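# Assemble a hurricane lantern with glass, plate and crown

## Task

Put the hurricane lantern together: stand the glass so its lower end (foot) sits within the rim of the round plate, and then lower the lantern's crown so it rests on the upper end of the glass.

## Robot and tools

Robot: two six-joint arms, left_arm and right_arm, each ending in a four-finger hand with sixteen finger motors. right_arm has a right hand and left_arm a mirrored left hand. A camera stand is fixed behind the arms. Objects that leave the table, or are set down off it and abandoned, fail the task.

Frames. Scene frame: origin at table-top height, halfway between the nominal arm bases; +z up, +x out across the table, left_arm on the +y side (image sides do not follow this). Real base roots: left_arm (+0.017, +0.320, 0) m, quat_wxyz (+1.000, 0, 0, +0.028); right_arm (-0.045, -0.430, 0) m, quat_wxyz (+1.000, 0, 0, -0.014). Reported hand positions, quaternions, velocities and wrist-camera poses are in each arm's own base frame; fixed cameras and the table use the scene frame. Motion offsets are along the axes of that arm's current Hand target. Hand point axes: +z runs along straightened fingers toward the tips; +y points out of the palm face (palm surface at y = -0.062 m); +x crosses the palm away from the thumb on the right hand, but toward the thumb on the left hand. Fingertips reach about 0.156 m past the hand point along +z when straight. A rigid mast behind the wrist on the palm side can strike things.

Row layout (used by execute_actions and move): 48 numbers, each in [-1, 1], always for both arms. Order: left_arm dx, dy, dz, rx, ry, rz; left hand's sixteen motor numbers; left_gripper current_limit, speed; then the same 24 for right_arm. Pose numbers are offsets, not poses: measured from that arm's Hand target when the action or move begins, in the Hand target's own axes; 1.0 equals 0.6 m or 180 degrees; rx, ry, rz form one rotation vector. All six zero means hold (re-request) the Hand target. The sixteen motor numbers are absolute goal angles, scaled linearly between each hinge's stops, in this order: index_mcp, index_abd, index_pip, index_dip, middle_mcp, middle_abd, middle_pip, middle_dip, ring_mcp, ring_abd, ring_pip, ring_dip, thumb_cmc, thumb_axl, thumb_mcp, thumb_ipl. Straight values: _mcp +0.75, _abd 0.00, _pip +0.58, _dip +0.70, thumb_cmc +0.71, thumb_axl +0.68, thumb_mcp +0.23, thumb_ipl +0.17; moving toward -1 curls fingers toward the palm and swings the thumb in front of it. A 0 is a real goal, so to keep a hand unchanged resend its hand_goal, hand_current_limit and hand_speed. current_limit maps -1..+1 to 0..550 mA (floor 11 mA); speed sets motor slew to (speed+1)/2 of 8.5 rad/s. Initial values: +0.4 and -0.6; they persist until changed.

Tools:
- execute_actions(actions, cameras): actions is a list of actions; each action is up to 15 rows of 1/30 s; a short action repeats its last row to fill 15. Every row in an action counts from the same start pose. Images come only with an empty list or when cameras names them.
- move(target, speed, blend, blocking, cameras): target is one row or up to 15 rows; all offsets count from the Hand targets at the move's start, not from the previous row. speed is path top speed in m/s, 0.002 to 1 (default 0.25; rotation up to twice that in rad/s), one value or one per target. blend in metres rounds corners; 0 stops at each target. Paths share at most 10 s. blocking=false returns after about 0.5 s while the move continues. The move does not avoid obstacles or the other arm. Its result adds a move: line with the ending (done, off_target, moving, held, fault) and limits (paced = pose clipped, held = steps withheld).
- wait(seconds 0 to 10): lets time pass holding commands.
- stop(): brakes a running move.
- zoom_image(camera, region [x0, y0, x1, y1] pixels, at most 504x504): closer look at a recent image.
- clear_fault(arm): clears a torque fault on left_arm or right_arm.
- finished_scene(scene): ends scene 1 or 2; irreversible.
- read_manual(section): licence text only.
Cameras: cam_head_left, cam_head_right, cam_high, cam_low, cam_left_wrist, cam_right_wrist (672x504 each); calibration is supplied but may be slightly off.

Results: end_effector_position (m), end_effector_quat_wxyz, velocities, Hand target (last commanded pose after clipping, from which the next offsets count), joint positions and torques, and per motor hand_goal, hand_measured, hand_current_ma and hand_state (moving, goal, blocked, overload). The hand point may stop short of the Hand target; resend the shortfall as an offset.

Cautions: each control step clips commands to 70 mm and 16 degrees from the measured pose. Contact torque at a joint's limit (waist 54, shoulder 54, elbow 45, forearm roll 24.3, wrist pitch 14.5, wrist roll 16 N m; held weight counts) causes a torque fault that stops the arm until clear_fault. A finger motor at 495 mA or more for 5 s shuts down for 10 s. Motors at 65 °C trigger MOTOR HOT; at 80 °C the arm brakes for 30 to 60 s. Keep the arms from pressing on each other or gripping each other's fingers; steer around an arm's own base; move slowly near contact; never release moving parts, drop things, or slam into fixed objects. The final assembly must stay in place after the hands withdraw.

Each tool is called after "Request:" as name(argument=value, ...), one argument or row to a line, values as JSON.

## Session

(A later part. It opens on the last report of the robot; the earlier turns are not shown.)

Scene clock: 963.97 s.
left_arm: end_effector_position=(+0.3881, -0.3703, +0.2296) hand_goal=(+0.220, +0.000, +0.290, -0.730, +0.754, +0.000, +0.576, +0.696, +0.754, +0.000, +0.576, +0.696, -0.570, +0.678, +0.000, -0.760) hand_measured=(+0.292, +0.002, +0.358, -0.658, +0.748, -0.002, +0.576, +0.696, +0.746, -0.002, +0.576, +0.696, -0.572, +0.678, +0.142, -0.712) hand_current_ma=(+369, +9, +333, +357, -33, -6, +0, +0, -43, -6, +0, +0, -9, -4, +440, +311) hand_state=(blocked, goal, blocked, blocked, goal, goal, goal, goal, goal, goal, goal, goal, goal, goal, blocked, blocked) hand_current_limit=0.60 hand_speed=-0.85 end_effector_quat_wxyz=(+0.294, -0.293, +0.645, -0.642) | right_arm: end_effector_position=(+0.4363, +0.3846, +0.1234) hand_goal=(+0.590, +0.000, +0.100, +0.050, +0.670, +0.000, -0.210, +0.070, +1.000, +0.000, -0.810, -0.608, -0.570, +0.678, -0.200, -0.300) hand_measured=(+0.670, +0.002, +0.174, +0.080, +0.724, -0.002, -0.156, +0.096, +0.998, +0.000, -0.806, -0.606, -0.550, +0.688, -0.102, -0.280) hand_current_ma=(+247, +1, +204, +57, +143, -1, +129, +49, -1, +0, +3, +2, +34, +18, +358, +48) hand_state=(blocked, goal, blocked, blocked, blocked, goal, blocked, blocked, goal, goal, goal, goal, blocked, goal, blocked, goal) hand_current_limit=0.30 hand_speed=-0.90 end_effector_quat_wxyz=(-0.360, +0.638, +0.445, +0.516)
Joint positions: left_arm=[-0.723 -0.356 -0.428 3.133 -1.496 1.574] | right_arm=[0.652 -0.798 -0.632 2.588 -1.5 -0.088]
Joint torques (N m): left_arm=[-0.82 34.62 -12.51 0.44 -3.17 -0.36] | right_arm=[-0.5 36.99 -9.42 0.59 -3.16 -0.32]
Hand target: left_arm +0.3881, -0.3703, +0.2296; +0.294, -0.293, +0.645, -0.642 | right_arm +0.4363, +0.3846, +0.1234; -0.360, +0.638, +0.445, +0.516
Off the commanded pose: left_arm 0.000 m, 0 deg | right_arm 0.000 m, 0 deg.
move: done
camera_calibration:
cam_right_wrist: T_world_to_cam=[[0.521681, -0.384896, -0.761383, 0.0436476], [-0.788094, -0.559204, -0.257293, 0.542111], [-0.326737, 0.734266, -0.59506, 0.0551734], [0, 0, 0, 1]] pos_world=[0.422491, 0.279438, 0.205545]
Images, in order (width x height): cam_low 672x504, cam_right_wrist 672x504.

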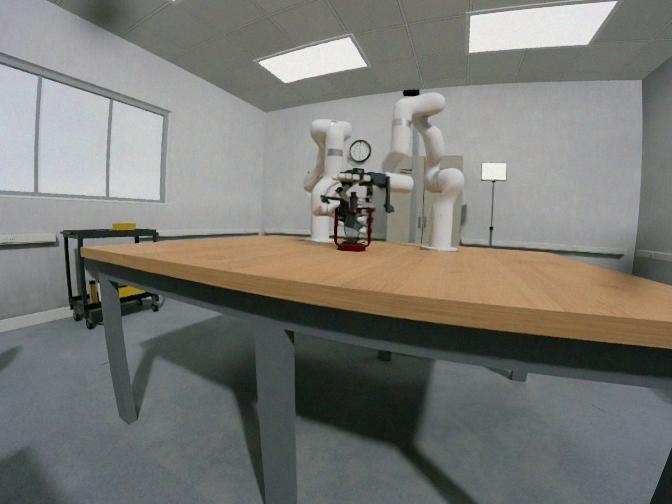

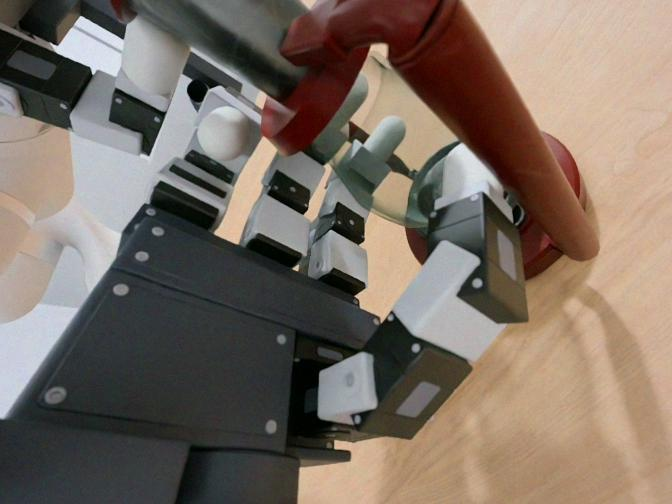

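Request:
move(
  target=[
    [0,0,0,0,0,0,0.22,0,0.29,-0.73,0.754,0,0.576,0.696,0.754,0,0.576,0.696,-0.571,0.678,0.0,-0.76,0.6,-0.85,-0.00408,0,0.00087,0,0,0,0.589,0,0.1,0.05,0.67,0,-0.21,0.07,1.0,0,-0.81,-0.609,-0.571,0.678,-0.2,-0.3,0.3,-0.9],
  ],
  speed=0.01,
  cameras=["cam_low","cam_right_wrist"],
)

Request:
zoom_image(
  camera="cam_low",
  region=[337, 222, 367, 252],
)

Request:
zoom_image(
  camera="cam_right_wrist",
  region=[320, 60, 520, 260],
)

Scene clock: 974.53 s.
left_arm: end_effector_position=(+0.3881, -0.3703, +0.2296) hand_goal=(+0.220, +0.000, +0.290, -0.730, +0.754, +0.000, +0.576, +0.696, +0.754, +0.000, +0.576, +0.696, -0.570, +0.678, +0.000, -0.760) hand_measured=(+0.292, +0.002, +0.358, -0.658, +0.748, -0.002, +0.576, +0.696, +0.746, -0.002, +0.576, +0.696, -0.572, +0.678, +0.142, -0.712) hand_current_ma=(+369, +9, +333, +357, -33, -6, +0, +0, -43, -6, +0, +0, -9, -4, +440, +311) hand_state=(blocked, goal, blocked, blocked, goal, goal, goal, goal, goal, goal, goal, goal, goal, goal, blocked, blocked) hand_current_limit=0.60 hand_speed=-0.85 end_effector_quat_wxyz=(+0.294, -0.293, +0.645, -0.642) | right_arm: end_effector_position=(+0.4363, +0.3846, +0.1209) hand_goal=(+0.590, +0.000, +0.100, +0.050, +0.670, +0.000, -0.210, +0.070, +1.000, +0.000, -0.810, -0.608, -0.570, +0.678, -0.200, -0.300) hand_measured=(+0.670, +0.002, +0.174, +0.080, +0.724, -0.002, -0.156, +0.096, +0.998, +0.000, -0.806, -0.606, -0.550, +0.688, -0.102, -0.280) hand_current_ma=(+247, +1, +204, +57, +143, -1, +129, +49, -1, +0, +3, +2, +34, +18, +357, +48) hand_state=(blocked, goal, blocked, blocked, blocked, goal, blocked, blocked, goal, goal, goal, goal, blocked, goal, blocked, goal) hand_current_limit=0.30 hand_speed=-0.90 end_effector_quat_wxyz=(-0.360, +0.638, +0.445, +0.516)
Joint positions: left_arm=[-0.723 -0.356 -0.428 3.133 -1.496 1.574] | right_arm=[0.652 -0.805 -0.635 2.588 -1.504 -0.091]
Joint torques (N m): left_arm=[-2.24 34.28 -12.39 0.5 -3.16 -0.49] | right_arm=[0.47 38.5 -8.66 0.59 -3.18 -0.41]
Hand target: left_arm +0.3881, -0.3703, +0.2296; +0.294, -0.293, +0.645, -0.642 | right_arm +0.4363, +0.3846, +0.1209; -0.360, +0.638, +0.445, +0.516
Off the commanded pose: left_arm 0.000 m, 0 deg | right_arm 0.000 m, 0 deg.
move: done
camera_calibration:
cam_right_wrist: T_world_to_cam=[[0.521681, -0.384896, -0.761383, 0.0417441], [-0.788094, -0.559204, -0.257293, 0.541467], [-0.326737, 0.734266, -0.59506, 0.0536858], [0, 0, 0, 1]] pos_world=[0.422491, 0.279438, 0.203045]
Images, in order (width x height): cam_low 672x504, cam_right_wrist 672x504.

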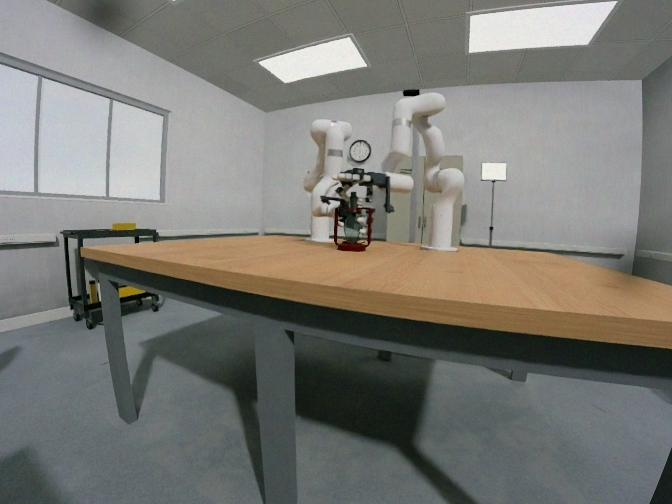

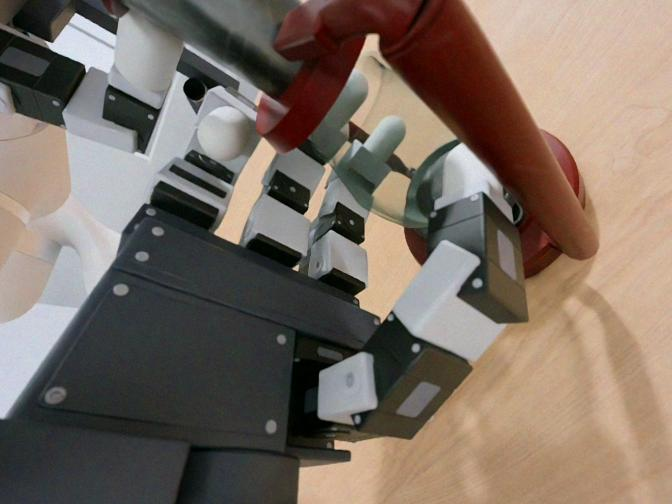

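Scaled by 16.800.

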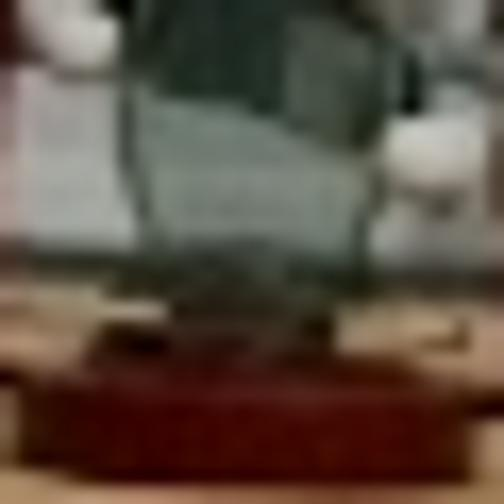

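Scaled by 2.520.

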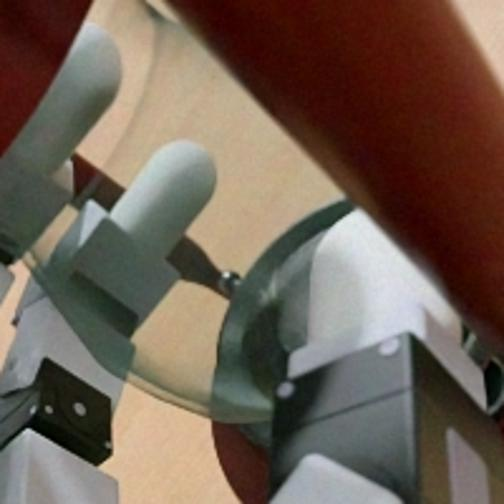

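Request:
move(
  target=[
    [0,0,0,0,0,0,0.22,0,0.29,-0.73,0.754,0,0.576,0.696,0.754,0,0.576,0.696,-0.571,0.678,0.0,-0.76,0.6,-0.85,-0.00326,0,0.0007,0,0,0,0.589,0,0.1,0.05,0.67,0,-0.21,0.07,1.0,0,-0.81,-0.609,-0.571,0.678,-0.2,-0.3,0.3,-0.9],
  ],
  speed=0.01,
  cameras=["cam_low","cam_right_wrist"],
)

Request:
zoom_image(
  camera="cam_low",
  region=[337, 200, 367, 252],
)

Request:
zoom_image(
  camera="cam_right_wrist",
  region=[320, 60, 520, 260],
)

Scene clock: 983.03 s.
left_arm: end_effector_position=(+0.3881, -0.3703, +0.2296) hand_goal=(+0.220, +0.000, +0.290, -0.730, +0.754, +0.000, +0.576, +0.696, +0.754, +0.000, +0.576, +0.696, -0.570, +0.678, +0.000, -0.760) hand_measured=(+0.292, +0.002, +0.358, -0.658, +0.748, -0.002, +0.576, +0.696, +0.746, -0.002, +0.576, +0.696, -0.572, +0.678, +0.142, -0.712) hand_current_ma=(+369, +9, +333, +357, -33, -6, +0, +0, -43, -6, +0, +0, -9, -4, +440, +311) hand_state=(blocked, goal, blocked, blocked, goal, goal, goal, goal, goal, goal, goal, goal, goal, goal, blocked, blocked) hand_current_limit=0.60 hand_speed=-0.85 end_effector_quat_wxyz=(+0.294, -0.293, +0.645, -0.642) | right_arm: end_effector_position=(+0.4364, +0.3846, +0.1189) hand_goal=(+0.590, +0.000, +0.100, +0.050, +0.670, +0.000, -0.210, +0.070, +1.000, +0.000, -0.810, -0.608, -0.570, +0.678, -0.200, -0.300) hand_measured=(+0.670, +0.002, +0.174, +0.080, +0.724, -0.002, -0.156, +0.096, +0.998, +0.000, -0.806, -0.606, -0.550, +0.688, -0.102, -0.280) hand_current_ma=(+247, +1, +204, +57, +143, -1, +129, +49, -1, +0, +3, +2, +34, +14, +357, +48) hand_state=(blocked, goal, blocked, blocked, blocked, goal, blocked, blocked, goal, goal, goal, goal, blocked, goal, blocked, goal) hand_current_limit=0.30 hand_speed=-0.90 end_effector_quat_wxyz=(-0.360, +0.638, +0.445, +0.516)
Joint positions: left_arm=[-0.723 -0.356 -0.428 3.133 -1.496 1.574] | right_arm=[0.652 -0.811 -0.638 2.588 -1.507 -0.093]
Joint torques (N m): left_arm=[-1.77 34.04 -12.81 0.7 -3.14 -0.39] | right_arm=[0.92 38.17 -7.9 0.84 -2.5 -0.28]
Hand target: left_arm +0.3881, -0.3703, +0.2296; +0.294, -0.293, +0.645, -0.642 | right_arm +0.4363, +0.3846, +0.1189; -0.360, +0.638, +0.445, +0.516
Off the commanded pose: left_arm 0.000 m, 0 deg | right_arm 0.000 m, 0 deg.
move: done
camera_calibration:
cam_right_wrist: T_world_to_cam=[[0.521728, -0.384825, -0.761387, 0.0401824], [-0.788073, -0.559191, -0.257385, 0.540959], [-0.326713, 0.734313, -0.595016, 0.0524633], [0, 0, 0, 1]] pos_world=[0.422491, 0.279438, 0.201045]
Images, in order (width x height): cam_low 672x504, cam_right_wrist 672x504.

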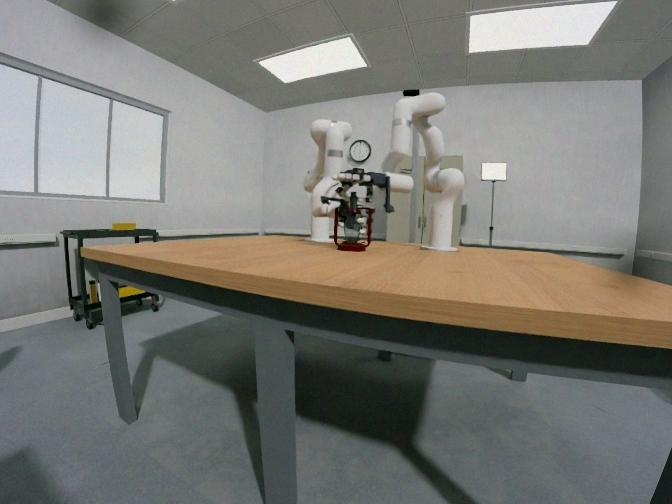

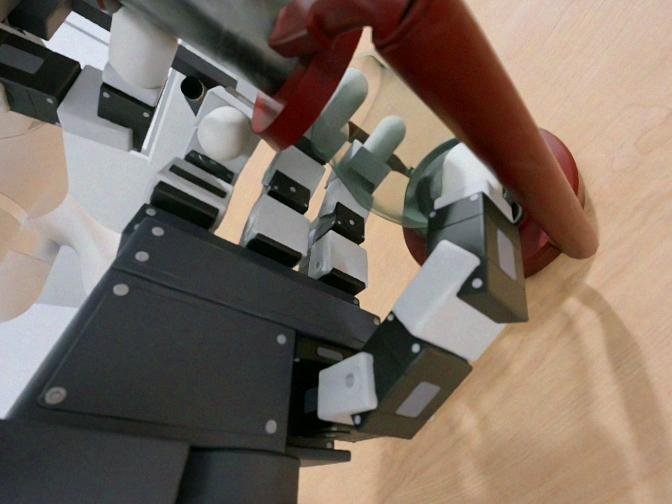

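Scaled by 9.692.

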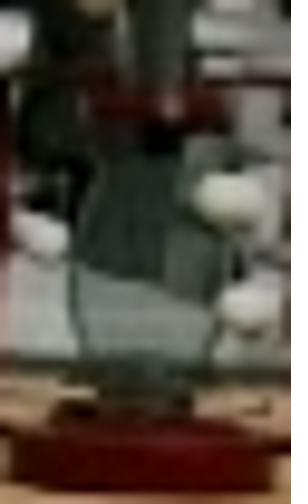

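Scaled by 2.520.

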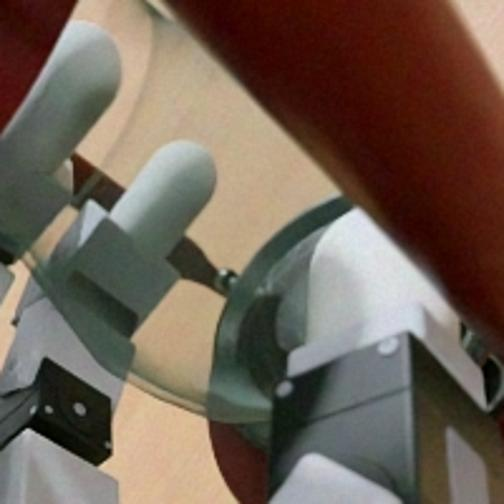

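Request:
move(
  target=[
    [0,0,0,0,0,0,0.22,0,0.29,-0.73,0.754,0,0.576,0.696,0.754,0,0.576,0.696,-0.571,0.678,0.0,-0.76,0.6,-0.85,-0.00245,0,0.00052,0,0,0,0.589,0,0.1,0.05,0.67,0,-0.21,0.07,1.0,0,-0.81,-0.609,-0.571,0.678,-0.2,-0.3,0.3,-0.9],
  ],
  speed=0.01,
  cameras=["cam_low","cam_right_wrist"],
)

Request:
zoom_image(
  camera="cam_low",
  region=[337, 222, 367, 252],
)

Request:
zoom_image(
  camera="cam_right_wrist",
  region=[320, 60, 520, 260],
)

Scene clock: 993.00 s.
left_arm: end_effector_position=(+0.3881, -0.3703, +0.2296) hand_goal=(+0.220, +0.000, +0.290, -0.730, +0.754, +0.000, +0.576, +0.696, +0.754, +0.000, +0.576, +0.696, -0.570, +0.678, +0.000, -0.760) hand_measured=(+0.292, +0.002, +0.358, -0.658, +0.748, -0.002, +0.576, +0.696, +0.746, -0.002, +0.576, +0.696, -0.572, +0.678, +0.142, -0.712) hand_current_ma=(+369, +9, +333, +357, -33, -6, +0, +0, -43, -6, +0, +0, -9, -4, +440, +311) hand_state=(blocked, goal, blocked, blocked, goal, goal, goal, goal, goal, goal, goal, goal, goal, goal, blocked, blocked) hand_current_limit=0.60 hand_speed=-0.85 end_effector_quat_wxyz=(+0.294, -0.293, +0.645, -0.642) | right_arm: end_effector_position=(+0.4363, +0.3846, +0.1174) hand_goal=(+0.590, +0.000, +0.100, +0.050, +0.670, +0.000, -0.210, +0.070, +1.000, +0.000, -0.810, -0.608, -0.570, +0.678, -0.200, -0.300) hand_measured=(+0.670, +0.000, +0.172, +0.078, +0.724, -0.010, -0.156, +0.102, +0.998, +0.000, -0.806, -0.606, -0.556, +0.680, -0.102, -0.280) hand_current_ma=(+247, +0, +191, +53, +143, -12, +129, +62, -1, +0, +3, +2, +20, +1, +358, +50) hand_state=(blocked, goal, blocked, blocked, blocked, goal, blocked, blocked, goal, goal, goal, goal, goal, goal, blocked, blocked) hand_current_limit=0.30 hand_speed=-0.90 end_effector_quat_wxyz=(-0.360, +0.638, +0.445, +0.516)
Joint positions: left_arm=[-0.723 -0.356 -0.428 3.133 -1.496 1.574] | right_arm=[0.652 -0.816 -0.64 2.588 -1.51 -0.094]
Joint torques (N m): left_arm=[-0.12 33.65 -12.28 0.59 -3.23 -0.34] | right_arm=[-0.27 36.93 -7.04 1 -1.85 -0.17]
Hand target: left_arm +0.3881, -0.3703, +0.2296; +0.294, -0.293, +0.645, -0.642 | right_arm +0.4363, +0.3846, +0.1174; -0.360, +0.638, +0.445, +0.516
Off the commanded pose: left_arm 0.000 m, 0 deg | right_arm 0.000 m, 0 deg.
move: done
camera_calibration:
cam_right_wrist: T_world_to_cam=[[0.521668, -0.384868, -0.761406, 0.0390816], [-0.788112, -0.559162, -0.257326, 0.54057], [-0.326713, 0.734312, -0.595016, 0.051571], [0, 0, 0, 1]] pos_world=[0.422491, 0.279438, 0.199545]
Images, in order (width x height): cam_low 672x504, cam_right_wrist 672x504.

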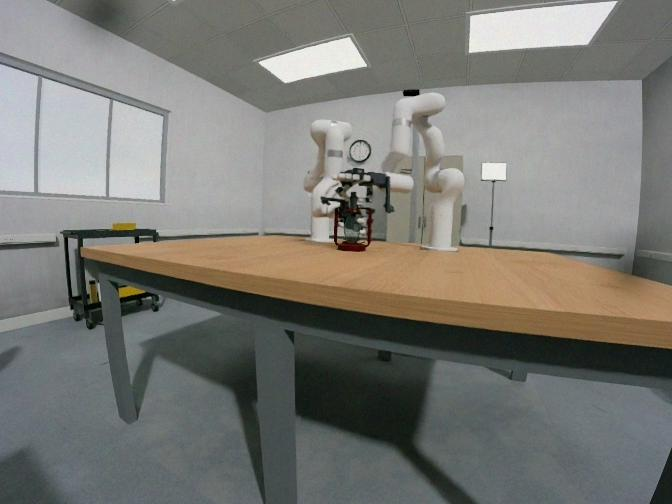

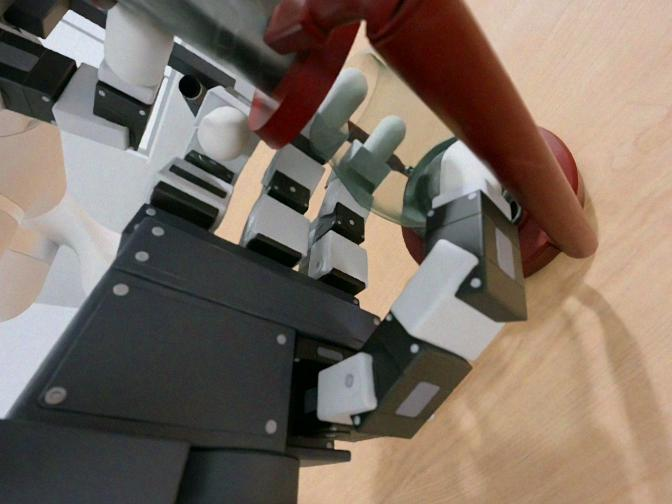

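Scaled by 16.800.

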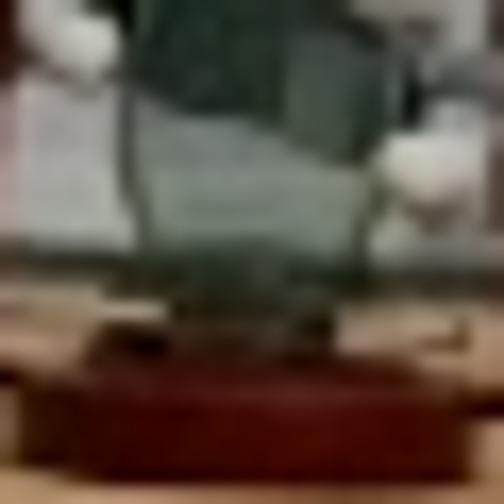

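Scaled by 2.520.

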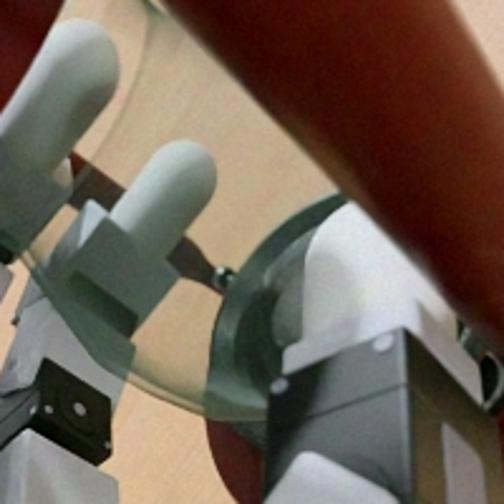

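Request:
move(
  target=[
    [0,0,0,0,0,0,0.22,0,0.29,-0.73,0.754,0,0.576,0.696,0.754,0,0.576,0.696,-0.571,0.678,0.0,-0.76,0.6,-0.85,0,0,0,0,0,0,0.672,0,0.174,0.08,0.726,0,-0.154,0.104,1.0,0,-0.81,-0.609,-0.571,0.678,-0.1,-0.282,0.3,-0.95],
    [0,0,0,0,0,0,0.22,0,0.29,-0.73,0.754,0,0.576,0.696,0.754,0,0.576,0.696,-0.571,0.678,0.0,-0.76,0.6,-0.85,0,0,0,0,0,0,0.685,0,0.18,0.085,0.737,0,-0.145,0.11,1.0,0,-0.81,-0.609,-0.571,0.678,-0.07,-0.31,0.3,-0.95],
  ],
  speed=0.01,
  cameras=["cam_low","cam_right_wrist"],
)

Request:
zoom_image(
  camera="cam_low",
  region=[332, 202, 377, 252],
)

Request:
zoom_image(
  camera="cam_right_wrist",
  region=[320, 60, 520, 260],
)

Scene clock: 1005.47 s.
left_arm: end_effector_position=(+0.3881, -0.3703, +0.2296) hand_goal=(+0.220, +0.000, +0.290, -0.730, +0.754, +0.000, +0.576, +0.696, +0.754, +0.000, +0.576, +0.696, -0.570, +0.678, +0.000, -0.760) hand_measured=(+0.292, +0.002, +0.358, -0.658, +0.748, -0.002, +0.576, +0.696, +0.746, -0.002, +0.576, +0.696, -0.572, +0.678, +0.142, -0.712) hand_current_ma=(+369, +9, +333, +357, -33, -6, +0, +0, -43, -6, +0, +0, -9, -4, +440, +311) hand_state=(blocked, goal, blocked, blocked, goal, goal, goal, goal, goal, goal, goal, goal, goal, goal, blocked, blocked) hand_current_limit=0.60 hand_speed=-0.85 end_effector_quat_wxyz=(+0.294, -0.293, +0.645, -0.642) | right_arm: end_effector_position=(+0.4363, +0.3846, +0.1174) hand_goal=(+0.686, +0.000, +0.180, +0.086, +0.738, +0.000, -0.144, +0.110, +1.000, +0.000, -0.810, -0.608, -0.570, +0.678, -0.070, -0.310) hand_measured=(+0.684, +0.004, +0.180, +0.086, +0.736, +0.000, -0.146, +0.114, +0.998, +0.000, -0.806, -0.606, -0.556, +0.680, -0.074, -0.308) hand_current_ma=(-2, +2, +0, +0, -2, +0, -1, +3, -1, +0, +3, +2, +18, +1, -4, +2) hand_state=(goal, goal, goal, goal, goal, goal, goal, goal, goal, goal, goal, goal, goal, goal, goal, goal) hand_current_limit=0.30 hand_speed=-0.95 end_effector_quat_wxyz=(-0.360, +0.638, +0.445, +0.516)
Joint positions: left_arm=[-0.723 -0.356 -0.428 3.133 -1.496 1.574] | right_arm=[0.652 -0.816 -0.64 2.588 -1.51 -0.094]
Joint torques (N m): left_arm=[-1.21 34.15 -12.9 0.67 -3.2 -0.45] | right_arm=[0.59 41.12 -7.54 0.67 -2.49 0.01]
Hand target: left_arm +0.3881, -0.3703, +0.2296; +0.294, -0.293, +0.645, -0.642 | right_arm +0.4363, +0.3846, +0.1174; -0.360, +0.638, +0.445, +0.516
Off the commanded pose: left_arm 0.000 m, 0 deg | right_arm 0.000 m, 0 deg.
move: done
camera_calibration:
cam_right_wrist: T_world_to_cam=[[0.521681, -0.384896, -0.761383, 0.0390031], [-0.788094, -0.559204, -0.257293, 0.540541], [-0.326737, 0.734266, -0.59506, 0.0515436], [0, 0, 0, 1]] pos_world=[0.422491, 0.279438, 0.199445]
Images, in order (width x height): cam_low 672x504, cam_right_wrist 672x504.

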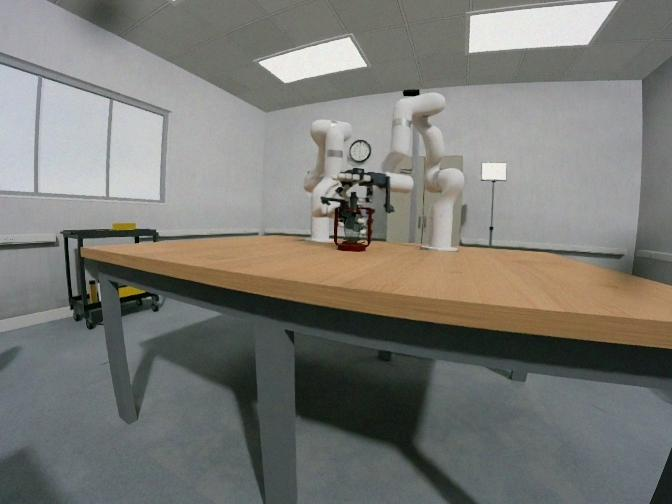

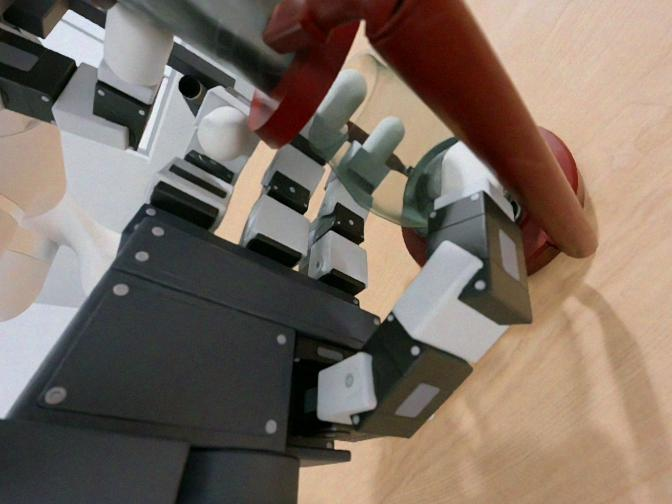

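Scaled by 10.080.

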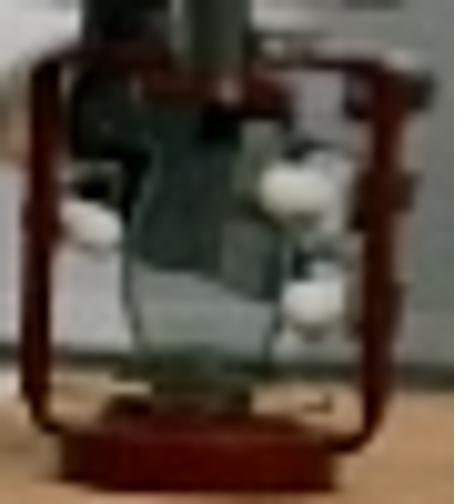

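Scaled by 2.520.

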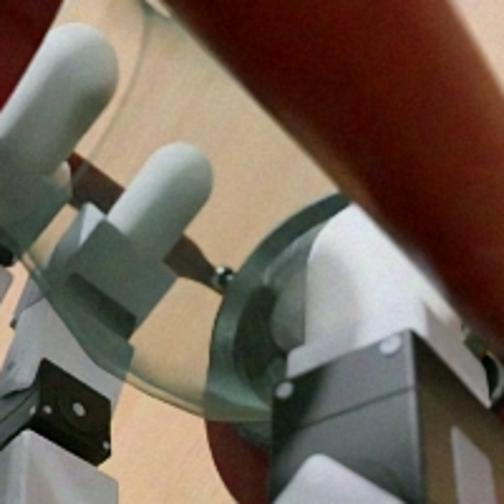

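Request:
move(
  target=[
    [0,0,0,0,0,0,0.22,0,0.29,-0.73,0.754,0,0.576,0.696,0.754,0,0.576,0.696,-0.571,0.678,0.0,-0.76,0.6,-0.85,0,0,0,0,0,0,0.70,0,0.18,0.085,0.767,0,-0.13,0.11,1.0,0,-0.81,-0.609,-0.571,0.678,0.08,-0.50,0.3,-0.95],
    [0,0,0,0,0,0,0.22,0,0.29,-0.73,0.754,0,0.576,0.696,0.754,0,0.576,0.696,-0.571,0.678,0.0,-0.76,0.6,-0.85,0,0,0,0,0,0,0.70,0,0.18,0.085,0.767,0,-0.13,0.11,1.0,0,-0.81,-0.609,-0.56,0.678,0.11,-0.68,0.3,-0.95],
  ],
  speed=0.01,
  cameras=["cam_low","cam_right_wrist"],
)

Request:
zoom_image(
  camera="cam_low",
  region=[332, 202, 377, 252],
)

Request:
zoom_image(
  camera="cam_right_wrist",
  region=[320, 60, 520, 260],
)

Scene clock: 1075.23 s.
left_arm: end_effector_position=(+0.3881, -0.3703, +0.2296) hand_goal=(+0.220, +0.000, +0.290, -0.730, +0.754, +0.000, +0.576, +0.696, +0.754, +0.000, +0.576, +0.696, -0.570, +0.678, +0.000, -0.760) hand_measured=(+0.292, +0.002, +0.358, -0.658, +0.748, -0.002, +0.576, +0.696, +0.746, -0.002, +0.576, +0.696, -0.572, +0.678, +0.142, -0.712) hand_current_ma=(+369, +9, +333, +357, -33, -6, +0, +0, -43, -6, +0, +0, -9, -4, +440, +311) hand_state=(blocked, goal, blocked, blocked, goal, goal, goal, goal, goal, goal, goal, goal, goal, goal, blocked, blocked) hand_current_limit=0.60 hand_speed=-0.85 end_effector_quat_wxyz=(+0.294, -0.293, +0.645, -0.642) | right_arm: end_effector_position=(+0.4363, +0.3846, +0.1174) hand_goal=(+0.700, +0.000, +0.180, +0.086, +0.768, +0.000, -0.130, +0.110, +1.000, +0.000, -0.810, -0.608, -0.560, +0.678, +0.110, -0.680) hand_measured=(+0.698, +0.004, +0.180, +0.086, +0.766, +0.000, -0.132, +0.114, +0.998, +0.000, -0.806, -0.606, -0.554, +0.680, +0.106, -0.678) hand_current_ma=(-2, +2, +0, +0, -2, +0, -2, +3, -1, +0, +3, +2, +6, +1, -4, +2) hand_state=(goal, goal, goal, goal, goal, goal, goal, goal, goal, goal, goal, goal, goal, goal, goal, goal) hand_current_limit=0.30 hand_speed=-0.95 end_effector_quat_wxyz=(-0.360, +0.638, +0.445, +0.516)
Joint positions: left_arm=[-0.723 -0.356 -0.428 3.133 -1.496 1.574] | right_arm=[0.652 -0.816 -0.64 2.588 -1.51 -0.094]
Joint torques (N m): left_arm=[-0.78 33.69 -12.26 0.7 -3.16 -0.48] | right_arm=[0.74 40.82 -8.33 -0.66 -2.72 0.06]
Hand target: left_arm +0.3881, -0.3703, +0.2296; +0.294, -0.293, +0.645, -0.642 | right_arm +0.4363, +0.3846, +0.1174; -0.360, +0.638, +0.445, +0.516
Off the commanded pose: left_arm 0.000 m, 0 deg | right_arm 0.000 m, 0 deg.
move: done
camera_calibration:
cam_right_wrist: T_world_to_cam=[[0.521681, -0.384896, -0.761383, 0.0390793], [-0.788094, -0.559204, -0.257293, 0.540567], [-0.326737, 0.734266, -0.59506, 0.0516031], [0, 0, 0, 1]] pos_world=[0.422491, 0.279438, 0.199545]
Images, in order (width x height): cam_low 672x504, cam_right_wrist 672x504.

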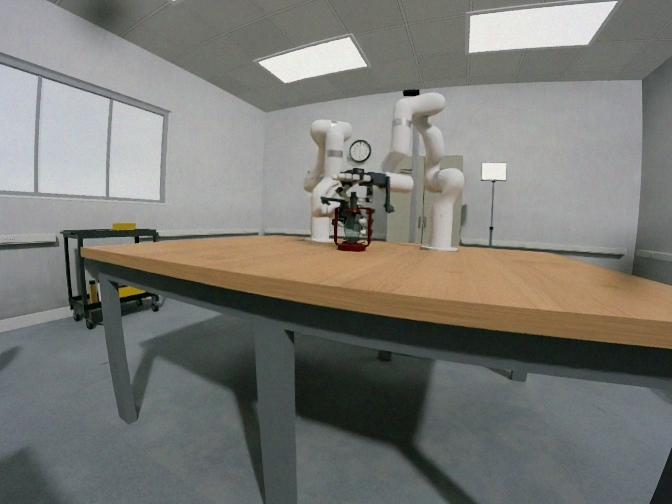

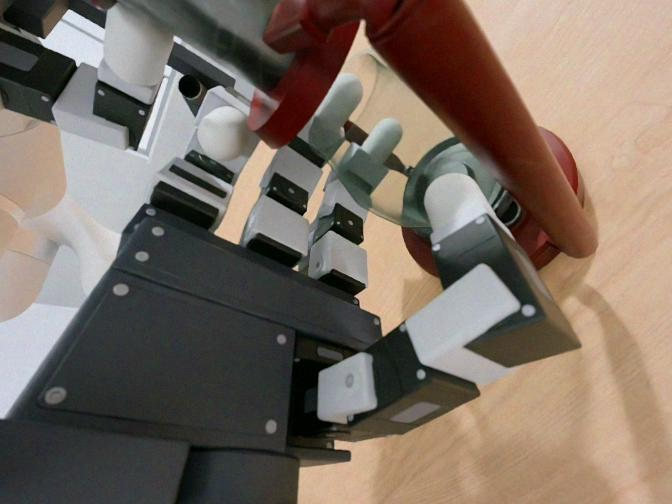

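Scaled by 10.080.

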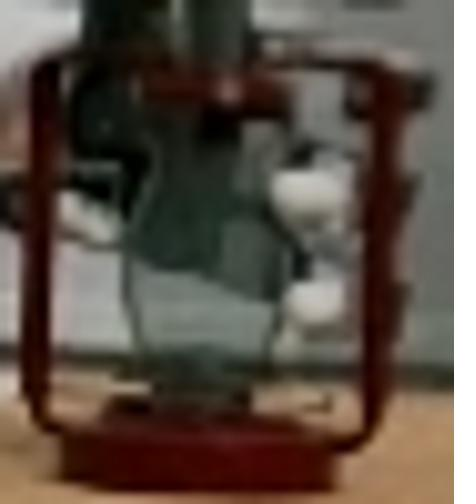

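Scaled by 2.520.

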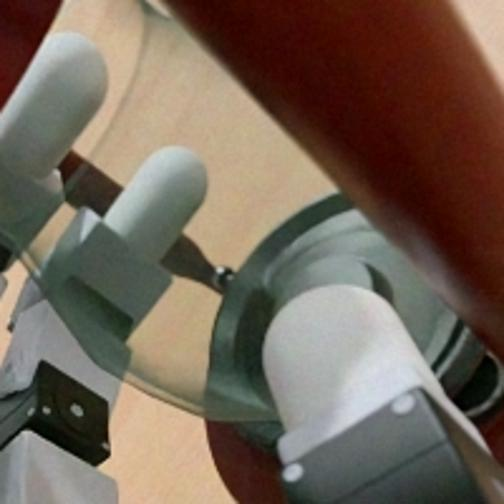

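Request:
move(
  target=[
    [0,0,0,0,0,0,0.22,0,0.29,-0.73,0.754,0,0.576,0.696,0.754,0,0.576,0.696,-0.571,0.678,0.0,-0.76,0.6,-0.85,-0.0026,-0.0309,-0.0122,0,0,0,0.70,0,0.18,0.085,0.767,0,-0.13,0.11,1.0,0,-0.81,-0.609,-0.56,0.678,0.11,-0.68,0.3,-0.95],
  ],
  speed=0.02,
  cameras=["cam_low","cam_right_wrist"],
)

Request:
zoom_image(
  camera="cam_low",
  region=[332, 202, 377, 252],
)

Request:
zoom_image(
  camera="cam_right_wrist",
  region=[340, 60, 560, 260],
)

Scene clock: 1083.87 s.
left_arm: end_effector_position=(+0.3881, -0.3703, +0.2296) hand_goal=(+0.220, +0.000, +0.290, -0.730, +0.754, +0.000, +0.576, +0.696, +0.754, +0.000, +0.576, +0.696, -0.570, +0.678, +0.000, -0.760) hand_measured=(+0.292, +0.002, +0.358, -0.658, +0.748, -0.002, +0.576, +0.696, +0.746, -0.002, +0.576, +0.696, -0.572, +0.678, +0.142, -0.712) hand_current_ma=(+369, +9, +333, +357, -33, -6, +0, +0, -43, -6, +0, +0, -9, -4, +440, +311) hand_state=(blocked, goal, blocked, blocked, goal, goal, goal, goal, goal, goal, goal, goal, goal, goal, blocked, blocked) hand_current_limit=0.60 hand_speed=-0.85 end_effector_quat_wxyz=(+0.294, -0.293, +0.645, -0.642) | right_arm: end_effector_position=(+0.4164, +0.3840, +0.1174) hand_goal=(+0.700, +0.000, +0.180, +0.086, +0.768, +0.000, -0.130, +0.110, +1.000, +0.000, -0.810, -0.608, -0.560, +0.678, +0.110, -0.680) hand_measured=(+0.698, +0.004, +0.180, +0.086, +0.766, +0.000, -0.132, +0.114, +0.998, +0.000, -0.806, -0.606, -0.554, +0.680, +0.106, -0.678) hand_current_ma=(-2, +2, +0, +0, -2, +0, -2, +3, -1, +0, +3, +2, +6, +1, -4, +2) hand_state=(goal, goal, goal, goal, goal, goal, goal, goal, goal, goal, goal, goal, goal, goal, goal, goal) hand_current_limit=0.30 hand_speed=-0.95 end_effector_quat_wxyz=(-0.360, +0.638, +0.445, +0.516)
Joint positions: left_arm=[-0.723 -0.356 -0.428 3.133 -1.496 1.574] | right_arm=[0.686 -0.809 -0.601 2.622 -1.54 -0.105]
Joint torques (N m): left_arm=[0.18 33.48 -12.81 0.44 -3.2 -0.47] | right_arm=[1.46 40.6 -6.16 0.49 -2.83 -0.35]
Hand target: left_arm +0.3881, -0.3703, +0.2296; +0.294, -0.293, +0.645, -0.642 | right_arm +0.4164, +0.3840, +0.1174; -0.360, +0.638, +0.445, +0.516
Off the commanded pose: left_arm 0.000 m, 0 deg | right_arm 0.000 m, 0 deg.
move: done
camera_calibration:
cam_right_wrist: T_world_to_cam=[[0.521681, -0.384896, -0.761383, 0.049282], [-0.788094, -0.559204, -0.257293, 0.524469], [-0.326737, 0.734266, -0.59506, 0.0455089], [0, 0, 0, 1]] pos_world=[0.402491, 0.278838, 0.199545]
Images, in order (width x height): cam_low 672x504, cam_right_wrist 672x504.

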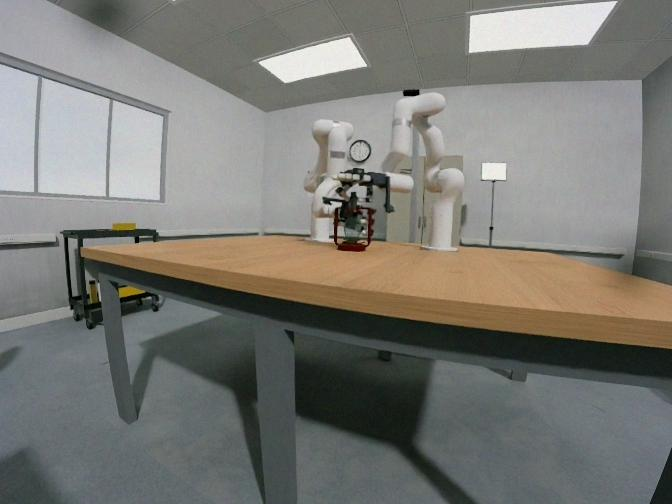

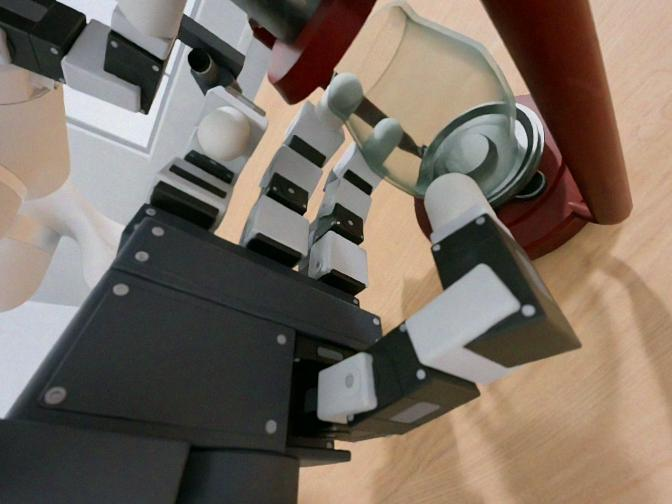

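Scaled by 10.080.

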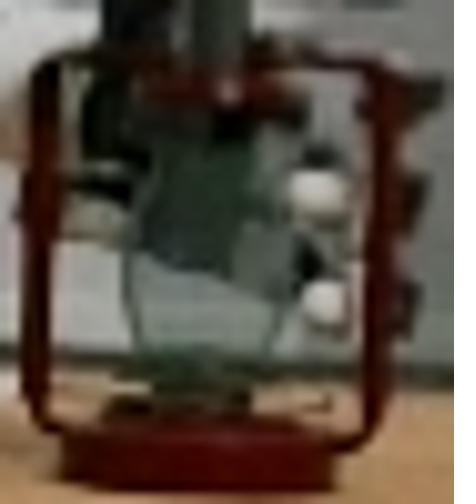

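Scaled by 2.291.

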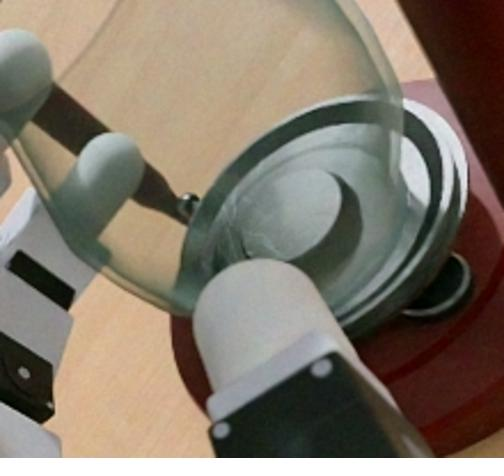

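Request:
move(
  target=[
    [0,0,0,0,0,0,0.22,0,0.29,-0.73,0.754,0,0.576,0.696,0.754,0,0.576,0.696,-0.571,0.678,0.0,-0.76,0.6,-0.85,-0.0052,-0.0618,-0.0244,0,0,0,0.70,0,0.18,0.085,0.767,0,-0.13,0.11,1.0,0,-0.81,-0.609,-0.56,0.678,0.11,-0.68,0.3,-0.95],
  ],
  speed=0.05,
  cameras=["cam_low","cam_right_wrist","cam_high","cam_head_right"],
)

Request:
zoom_image(
  camera="cam_low",
  region=[332, 202, 377, 252],
)

Request:
zoom_image(
  camera="cam_right_wrist",
  region=[400, 0, 620, 220],
)

Request:
zoom_image(
  camera="cam_high",
  region=[300, 240, 370, 310],
)

Request:
zoom_image(
  camera="cam_head_right",
  region=[300, 230, 370, 300],
)

Scene clock: 1098.83 s.
left_arm: end_effector_position=(+0.3881, -0.3703, +0.2296) hand_goal=(+0.220, +0.000, +0.290, -0.730, +0.754, +0.000, +0.576, +0.696, +0.754, +0.000, +0.576, +0.696, -0.570, +0.678, +0.000, -0.760) hand_measured=(+0.292, +0.002, +0.358, -0.658, +0.748, -0.002, +0.576, +0.696, +0.746, -0.002, +0.576, +0.696, -0.572, +0.678, +0.142, -0.712) hand_current_ma=(+369, +9, +333, +357, -33, -6, +0, +0, -43, -6, +0, +0, -9, -4, +440, +311) hand_state=(blocked, goal, blocked, blocked, goal, goal, goal, goal, goal, goal, goal, goal, goal, goal, blocked, blocked) hand_current_limit=0.60 hand_speed=-0.85 end_effector_quat_wxyz=(+0.294, -0.293, +0.645, -0.642) | right_arm: end_effector_position=(+0.3764, +0.3828, +0.1174) hand_goal=(+0.700, +0.000, +0.180, +0.086, +0.768, +0.000, -0.130, +0.110, +1.000, +0.000, -0.810, -0.608, -0.560, +0.678, +0.110, -0.680) hand_measured=(+0.698, +0.004, +0.180, +0.086, +0.766, +0.000, -0.132, +0.114, +0.998, +0.000, -0.806, -0.606, -0.554, +0.680, +0.106, -0.678) hand_current_ma=(-1, +2, +0, +0, -2, +0, -2, +3, -1, +0, +3, +2, +6, +1, -4, +2) hand_state=(goal, goal, goal, goal, goal, goal, goal, goal, goal, goal, goal, goal, goal, goal, goal, goal) hand_current_limit=0.30 hand_speed=-0.95 end_effector_quat_wxyz=(-0.360, +0.638, +0.445, +0.516)
Joint positions: left_arm=[-0.723 -0.356 -0.428 3.133 -1.496 1.574] | right_arm=[0.764 -0.799 -0.528 2.699 -1.604 -0.117]
Joint torques (N m): left_arm=[-0.68 33.7 -12.49 0.77 -3.28 -0.44] | right_arm=[0.84 38.42 -5.1 0.52 -2.82 -0.42]
Hand target: left_arm +0.3881, -0.3703, +0.2296; +0.294, -0.293, +0.645, -0.642 | right_arm +0.3764, +0.3828, +0.1174; -0.360, +0.638, +0.445, +0.516
Off the commanded pose: left_arm 0.000 m, 0 deg | right_arm 0.000 m, 0 deg.
move: done
camera_calibration:
cam_right_wrist: T_world_to_cam=[[0.521681, -0.384896, -0.761383, 0.0696488], [-0.788094, -0.559204, -0.257293, 0.492219], [-0.326737, 0.734266, -0.59506, 0.033394], [0, 0, 0, 1]] pos_world=[0.362491, 0.277538, 0.199545]
Images, in order (width x height): cam_head_right 672x504, cam_high 672x504, cam_low 672x504, cam_right_wrist 672x504.

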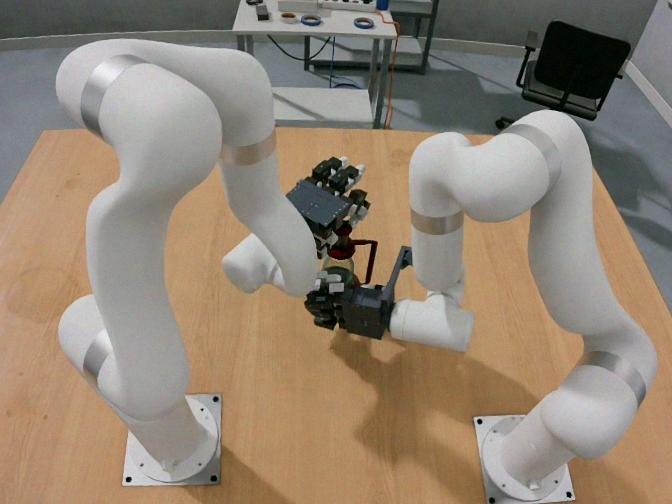

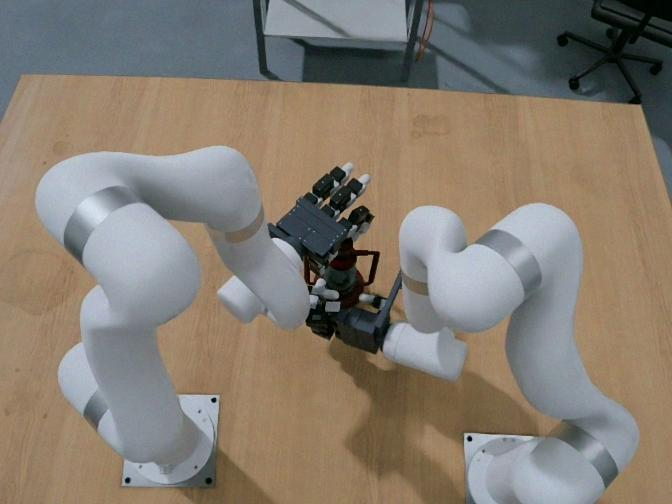

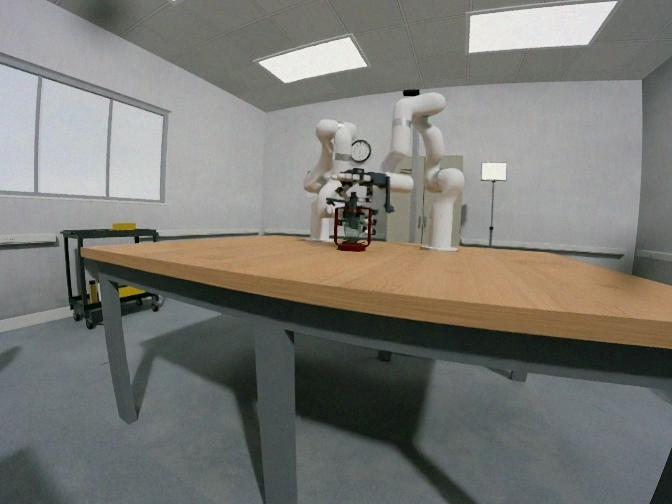

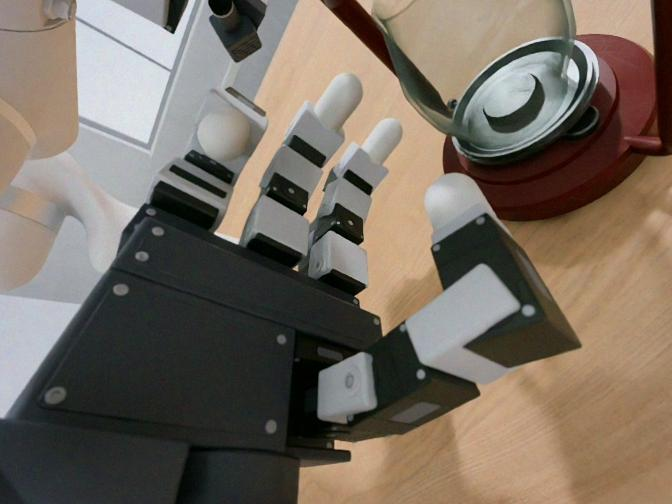

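Scaled by 10.080.

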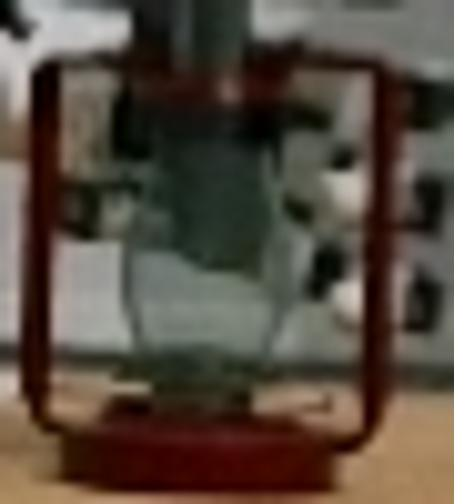

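Scaled by 2.291.

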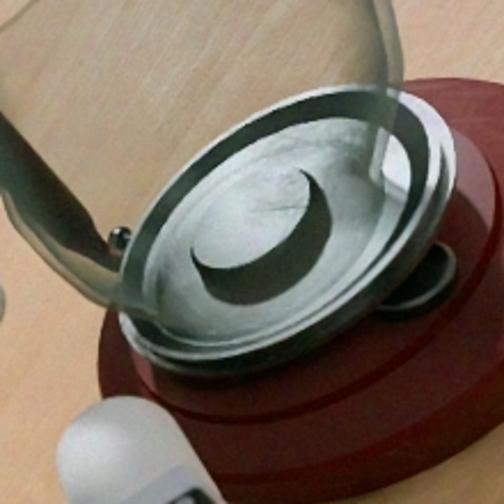

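Scaled by 7.200.

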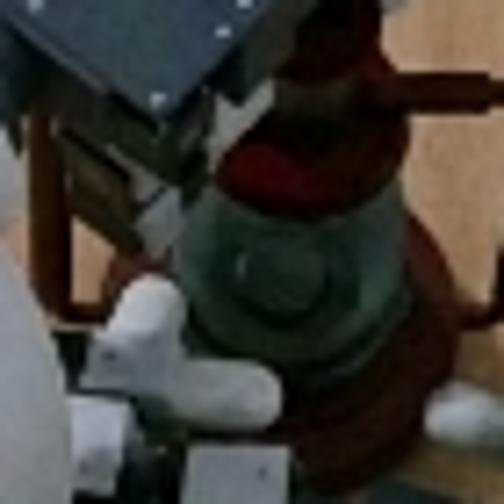

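Scaled by 7.200.

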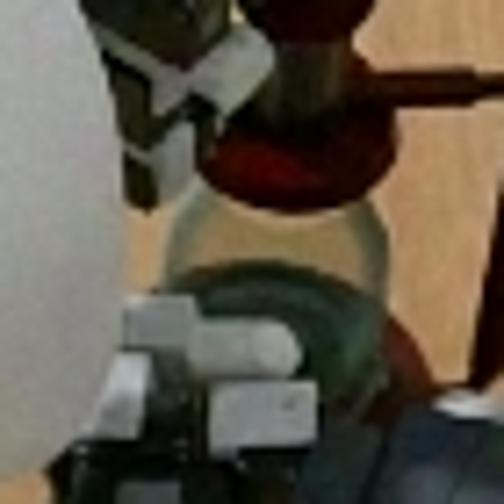

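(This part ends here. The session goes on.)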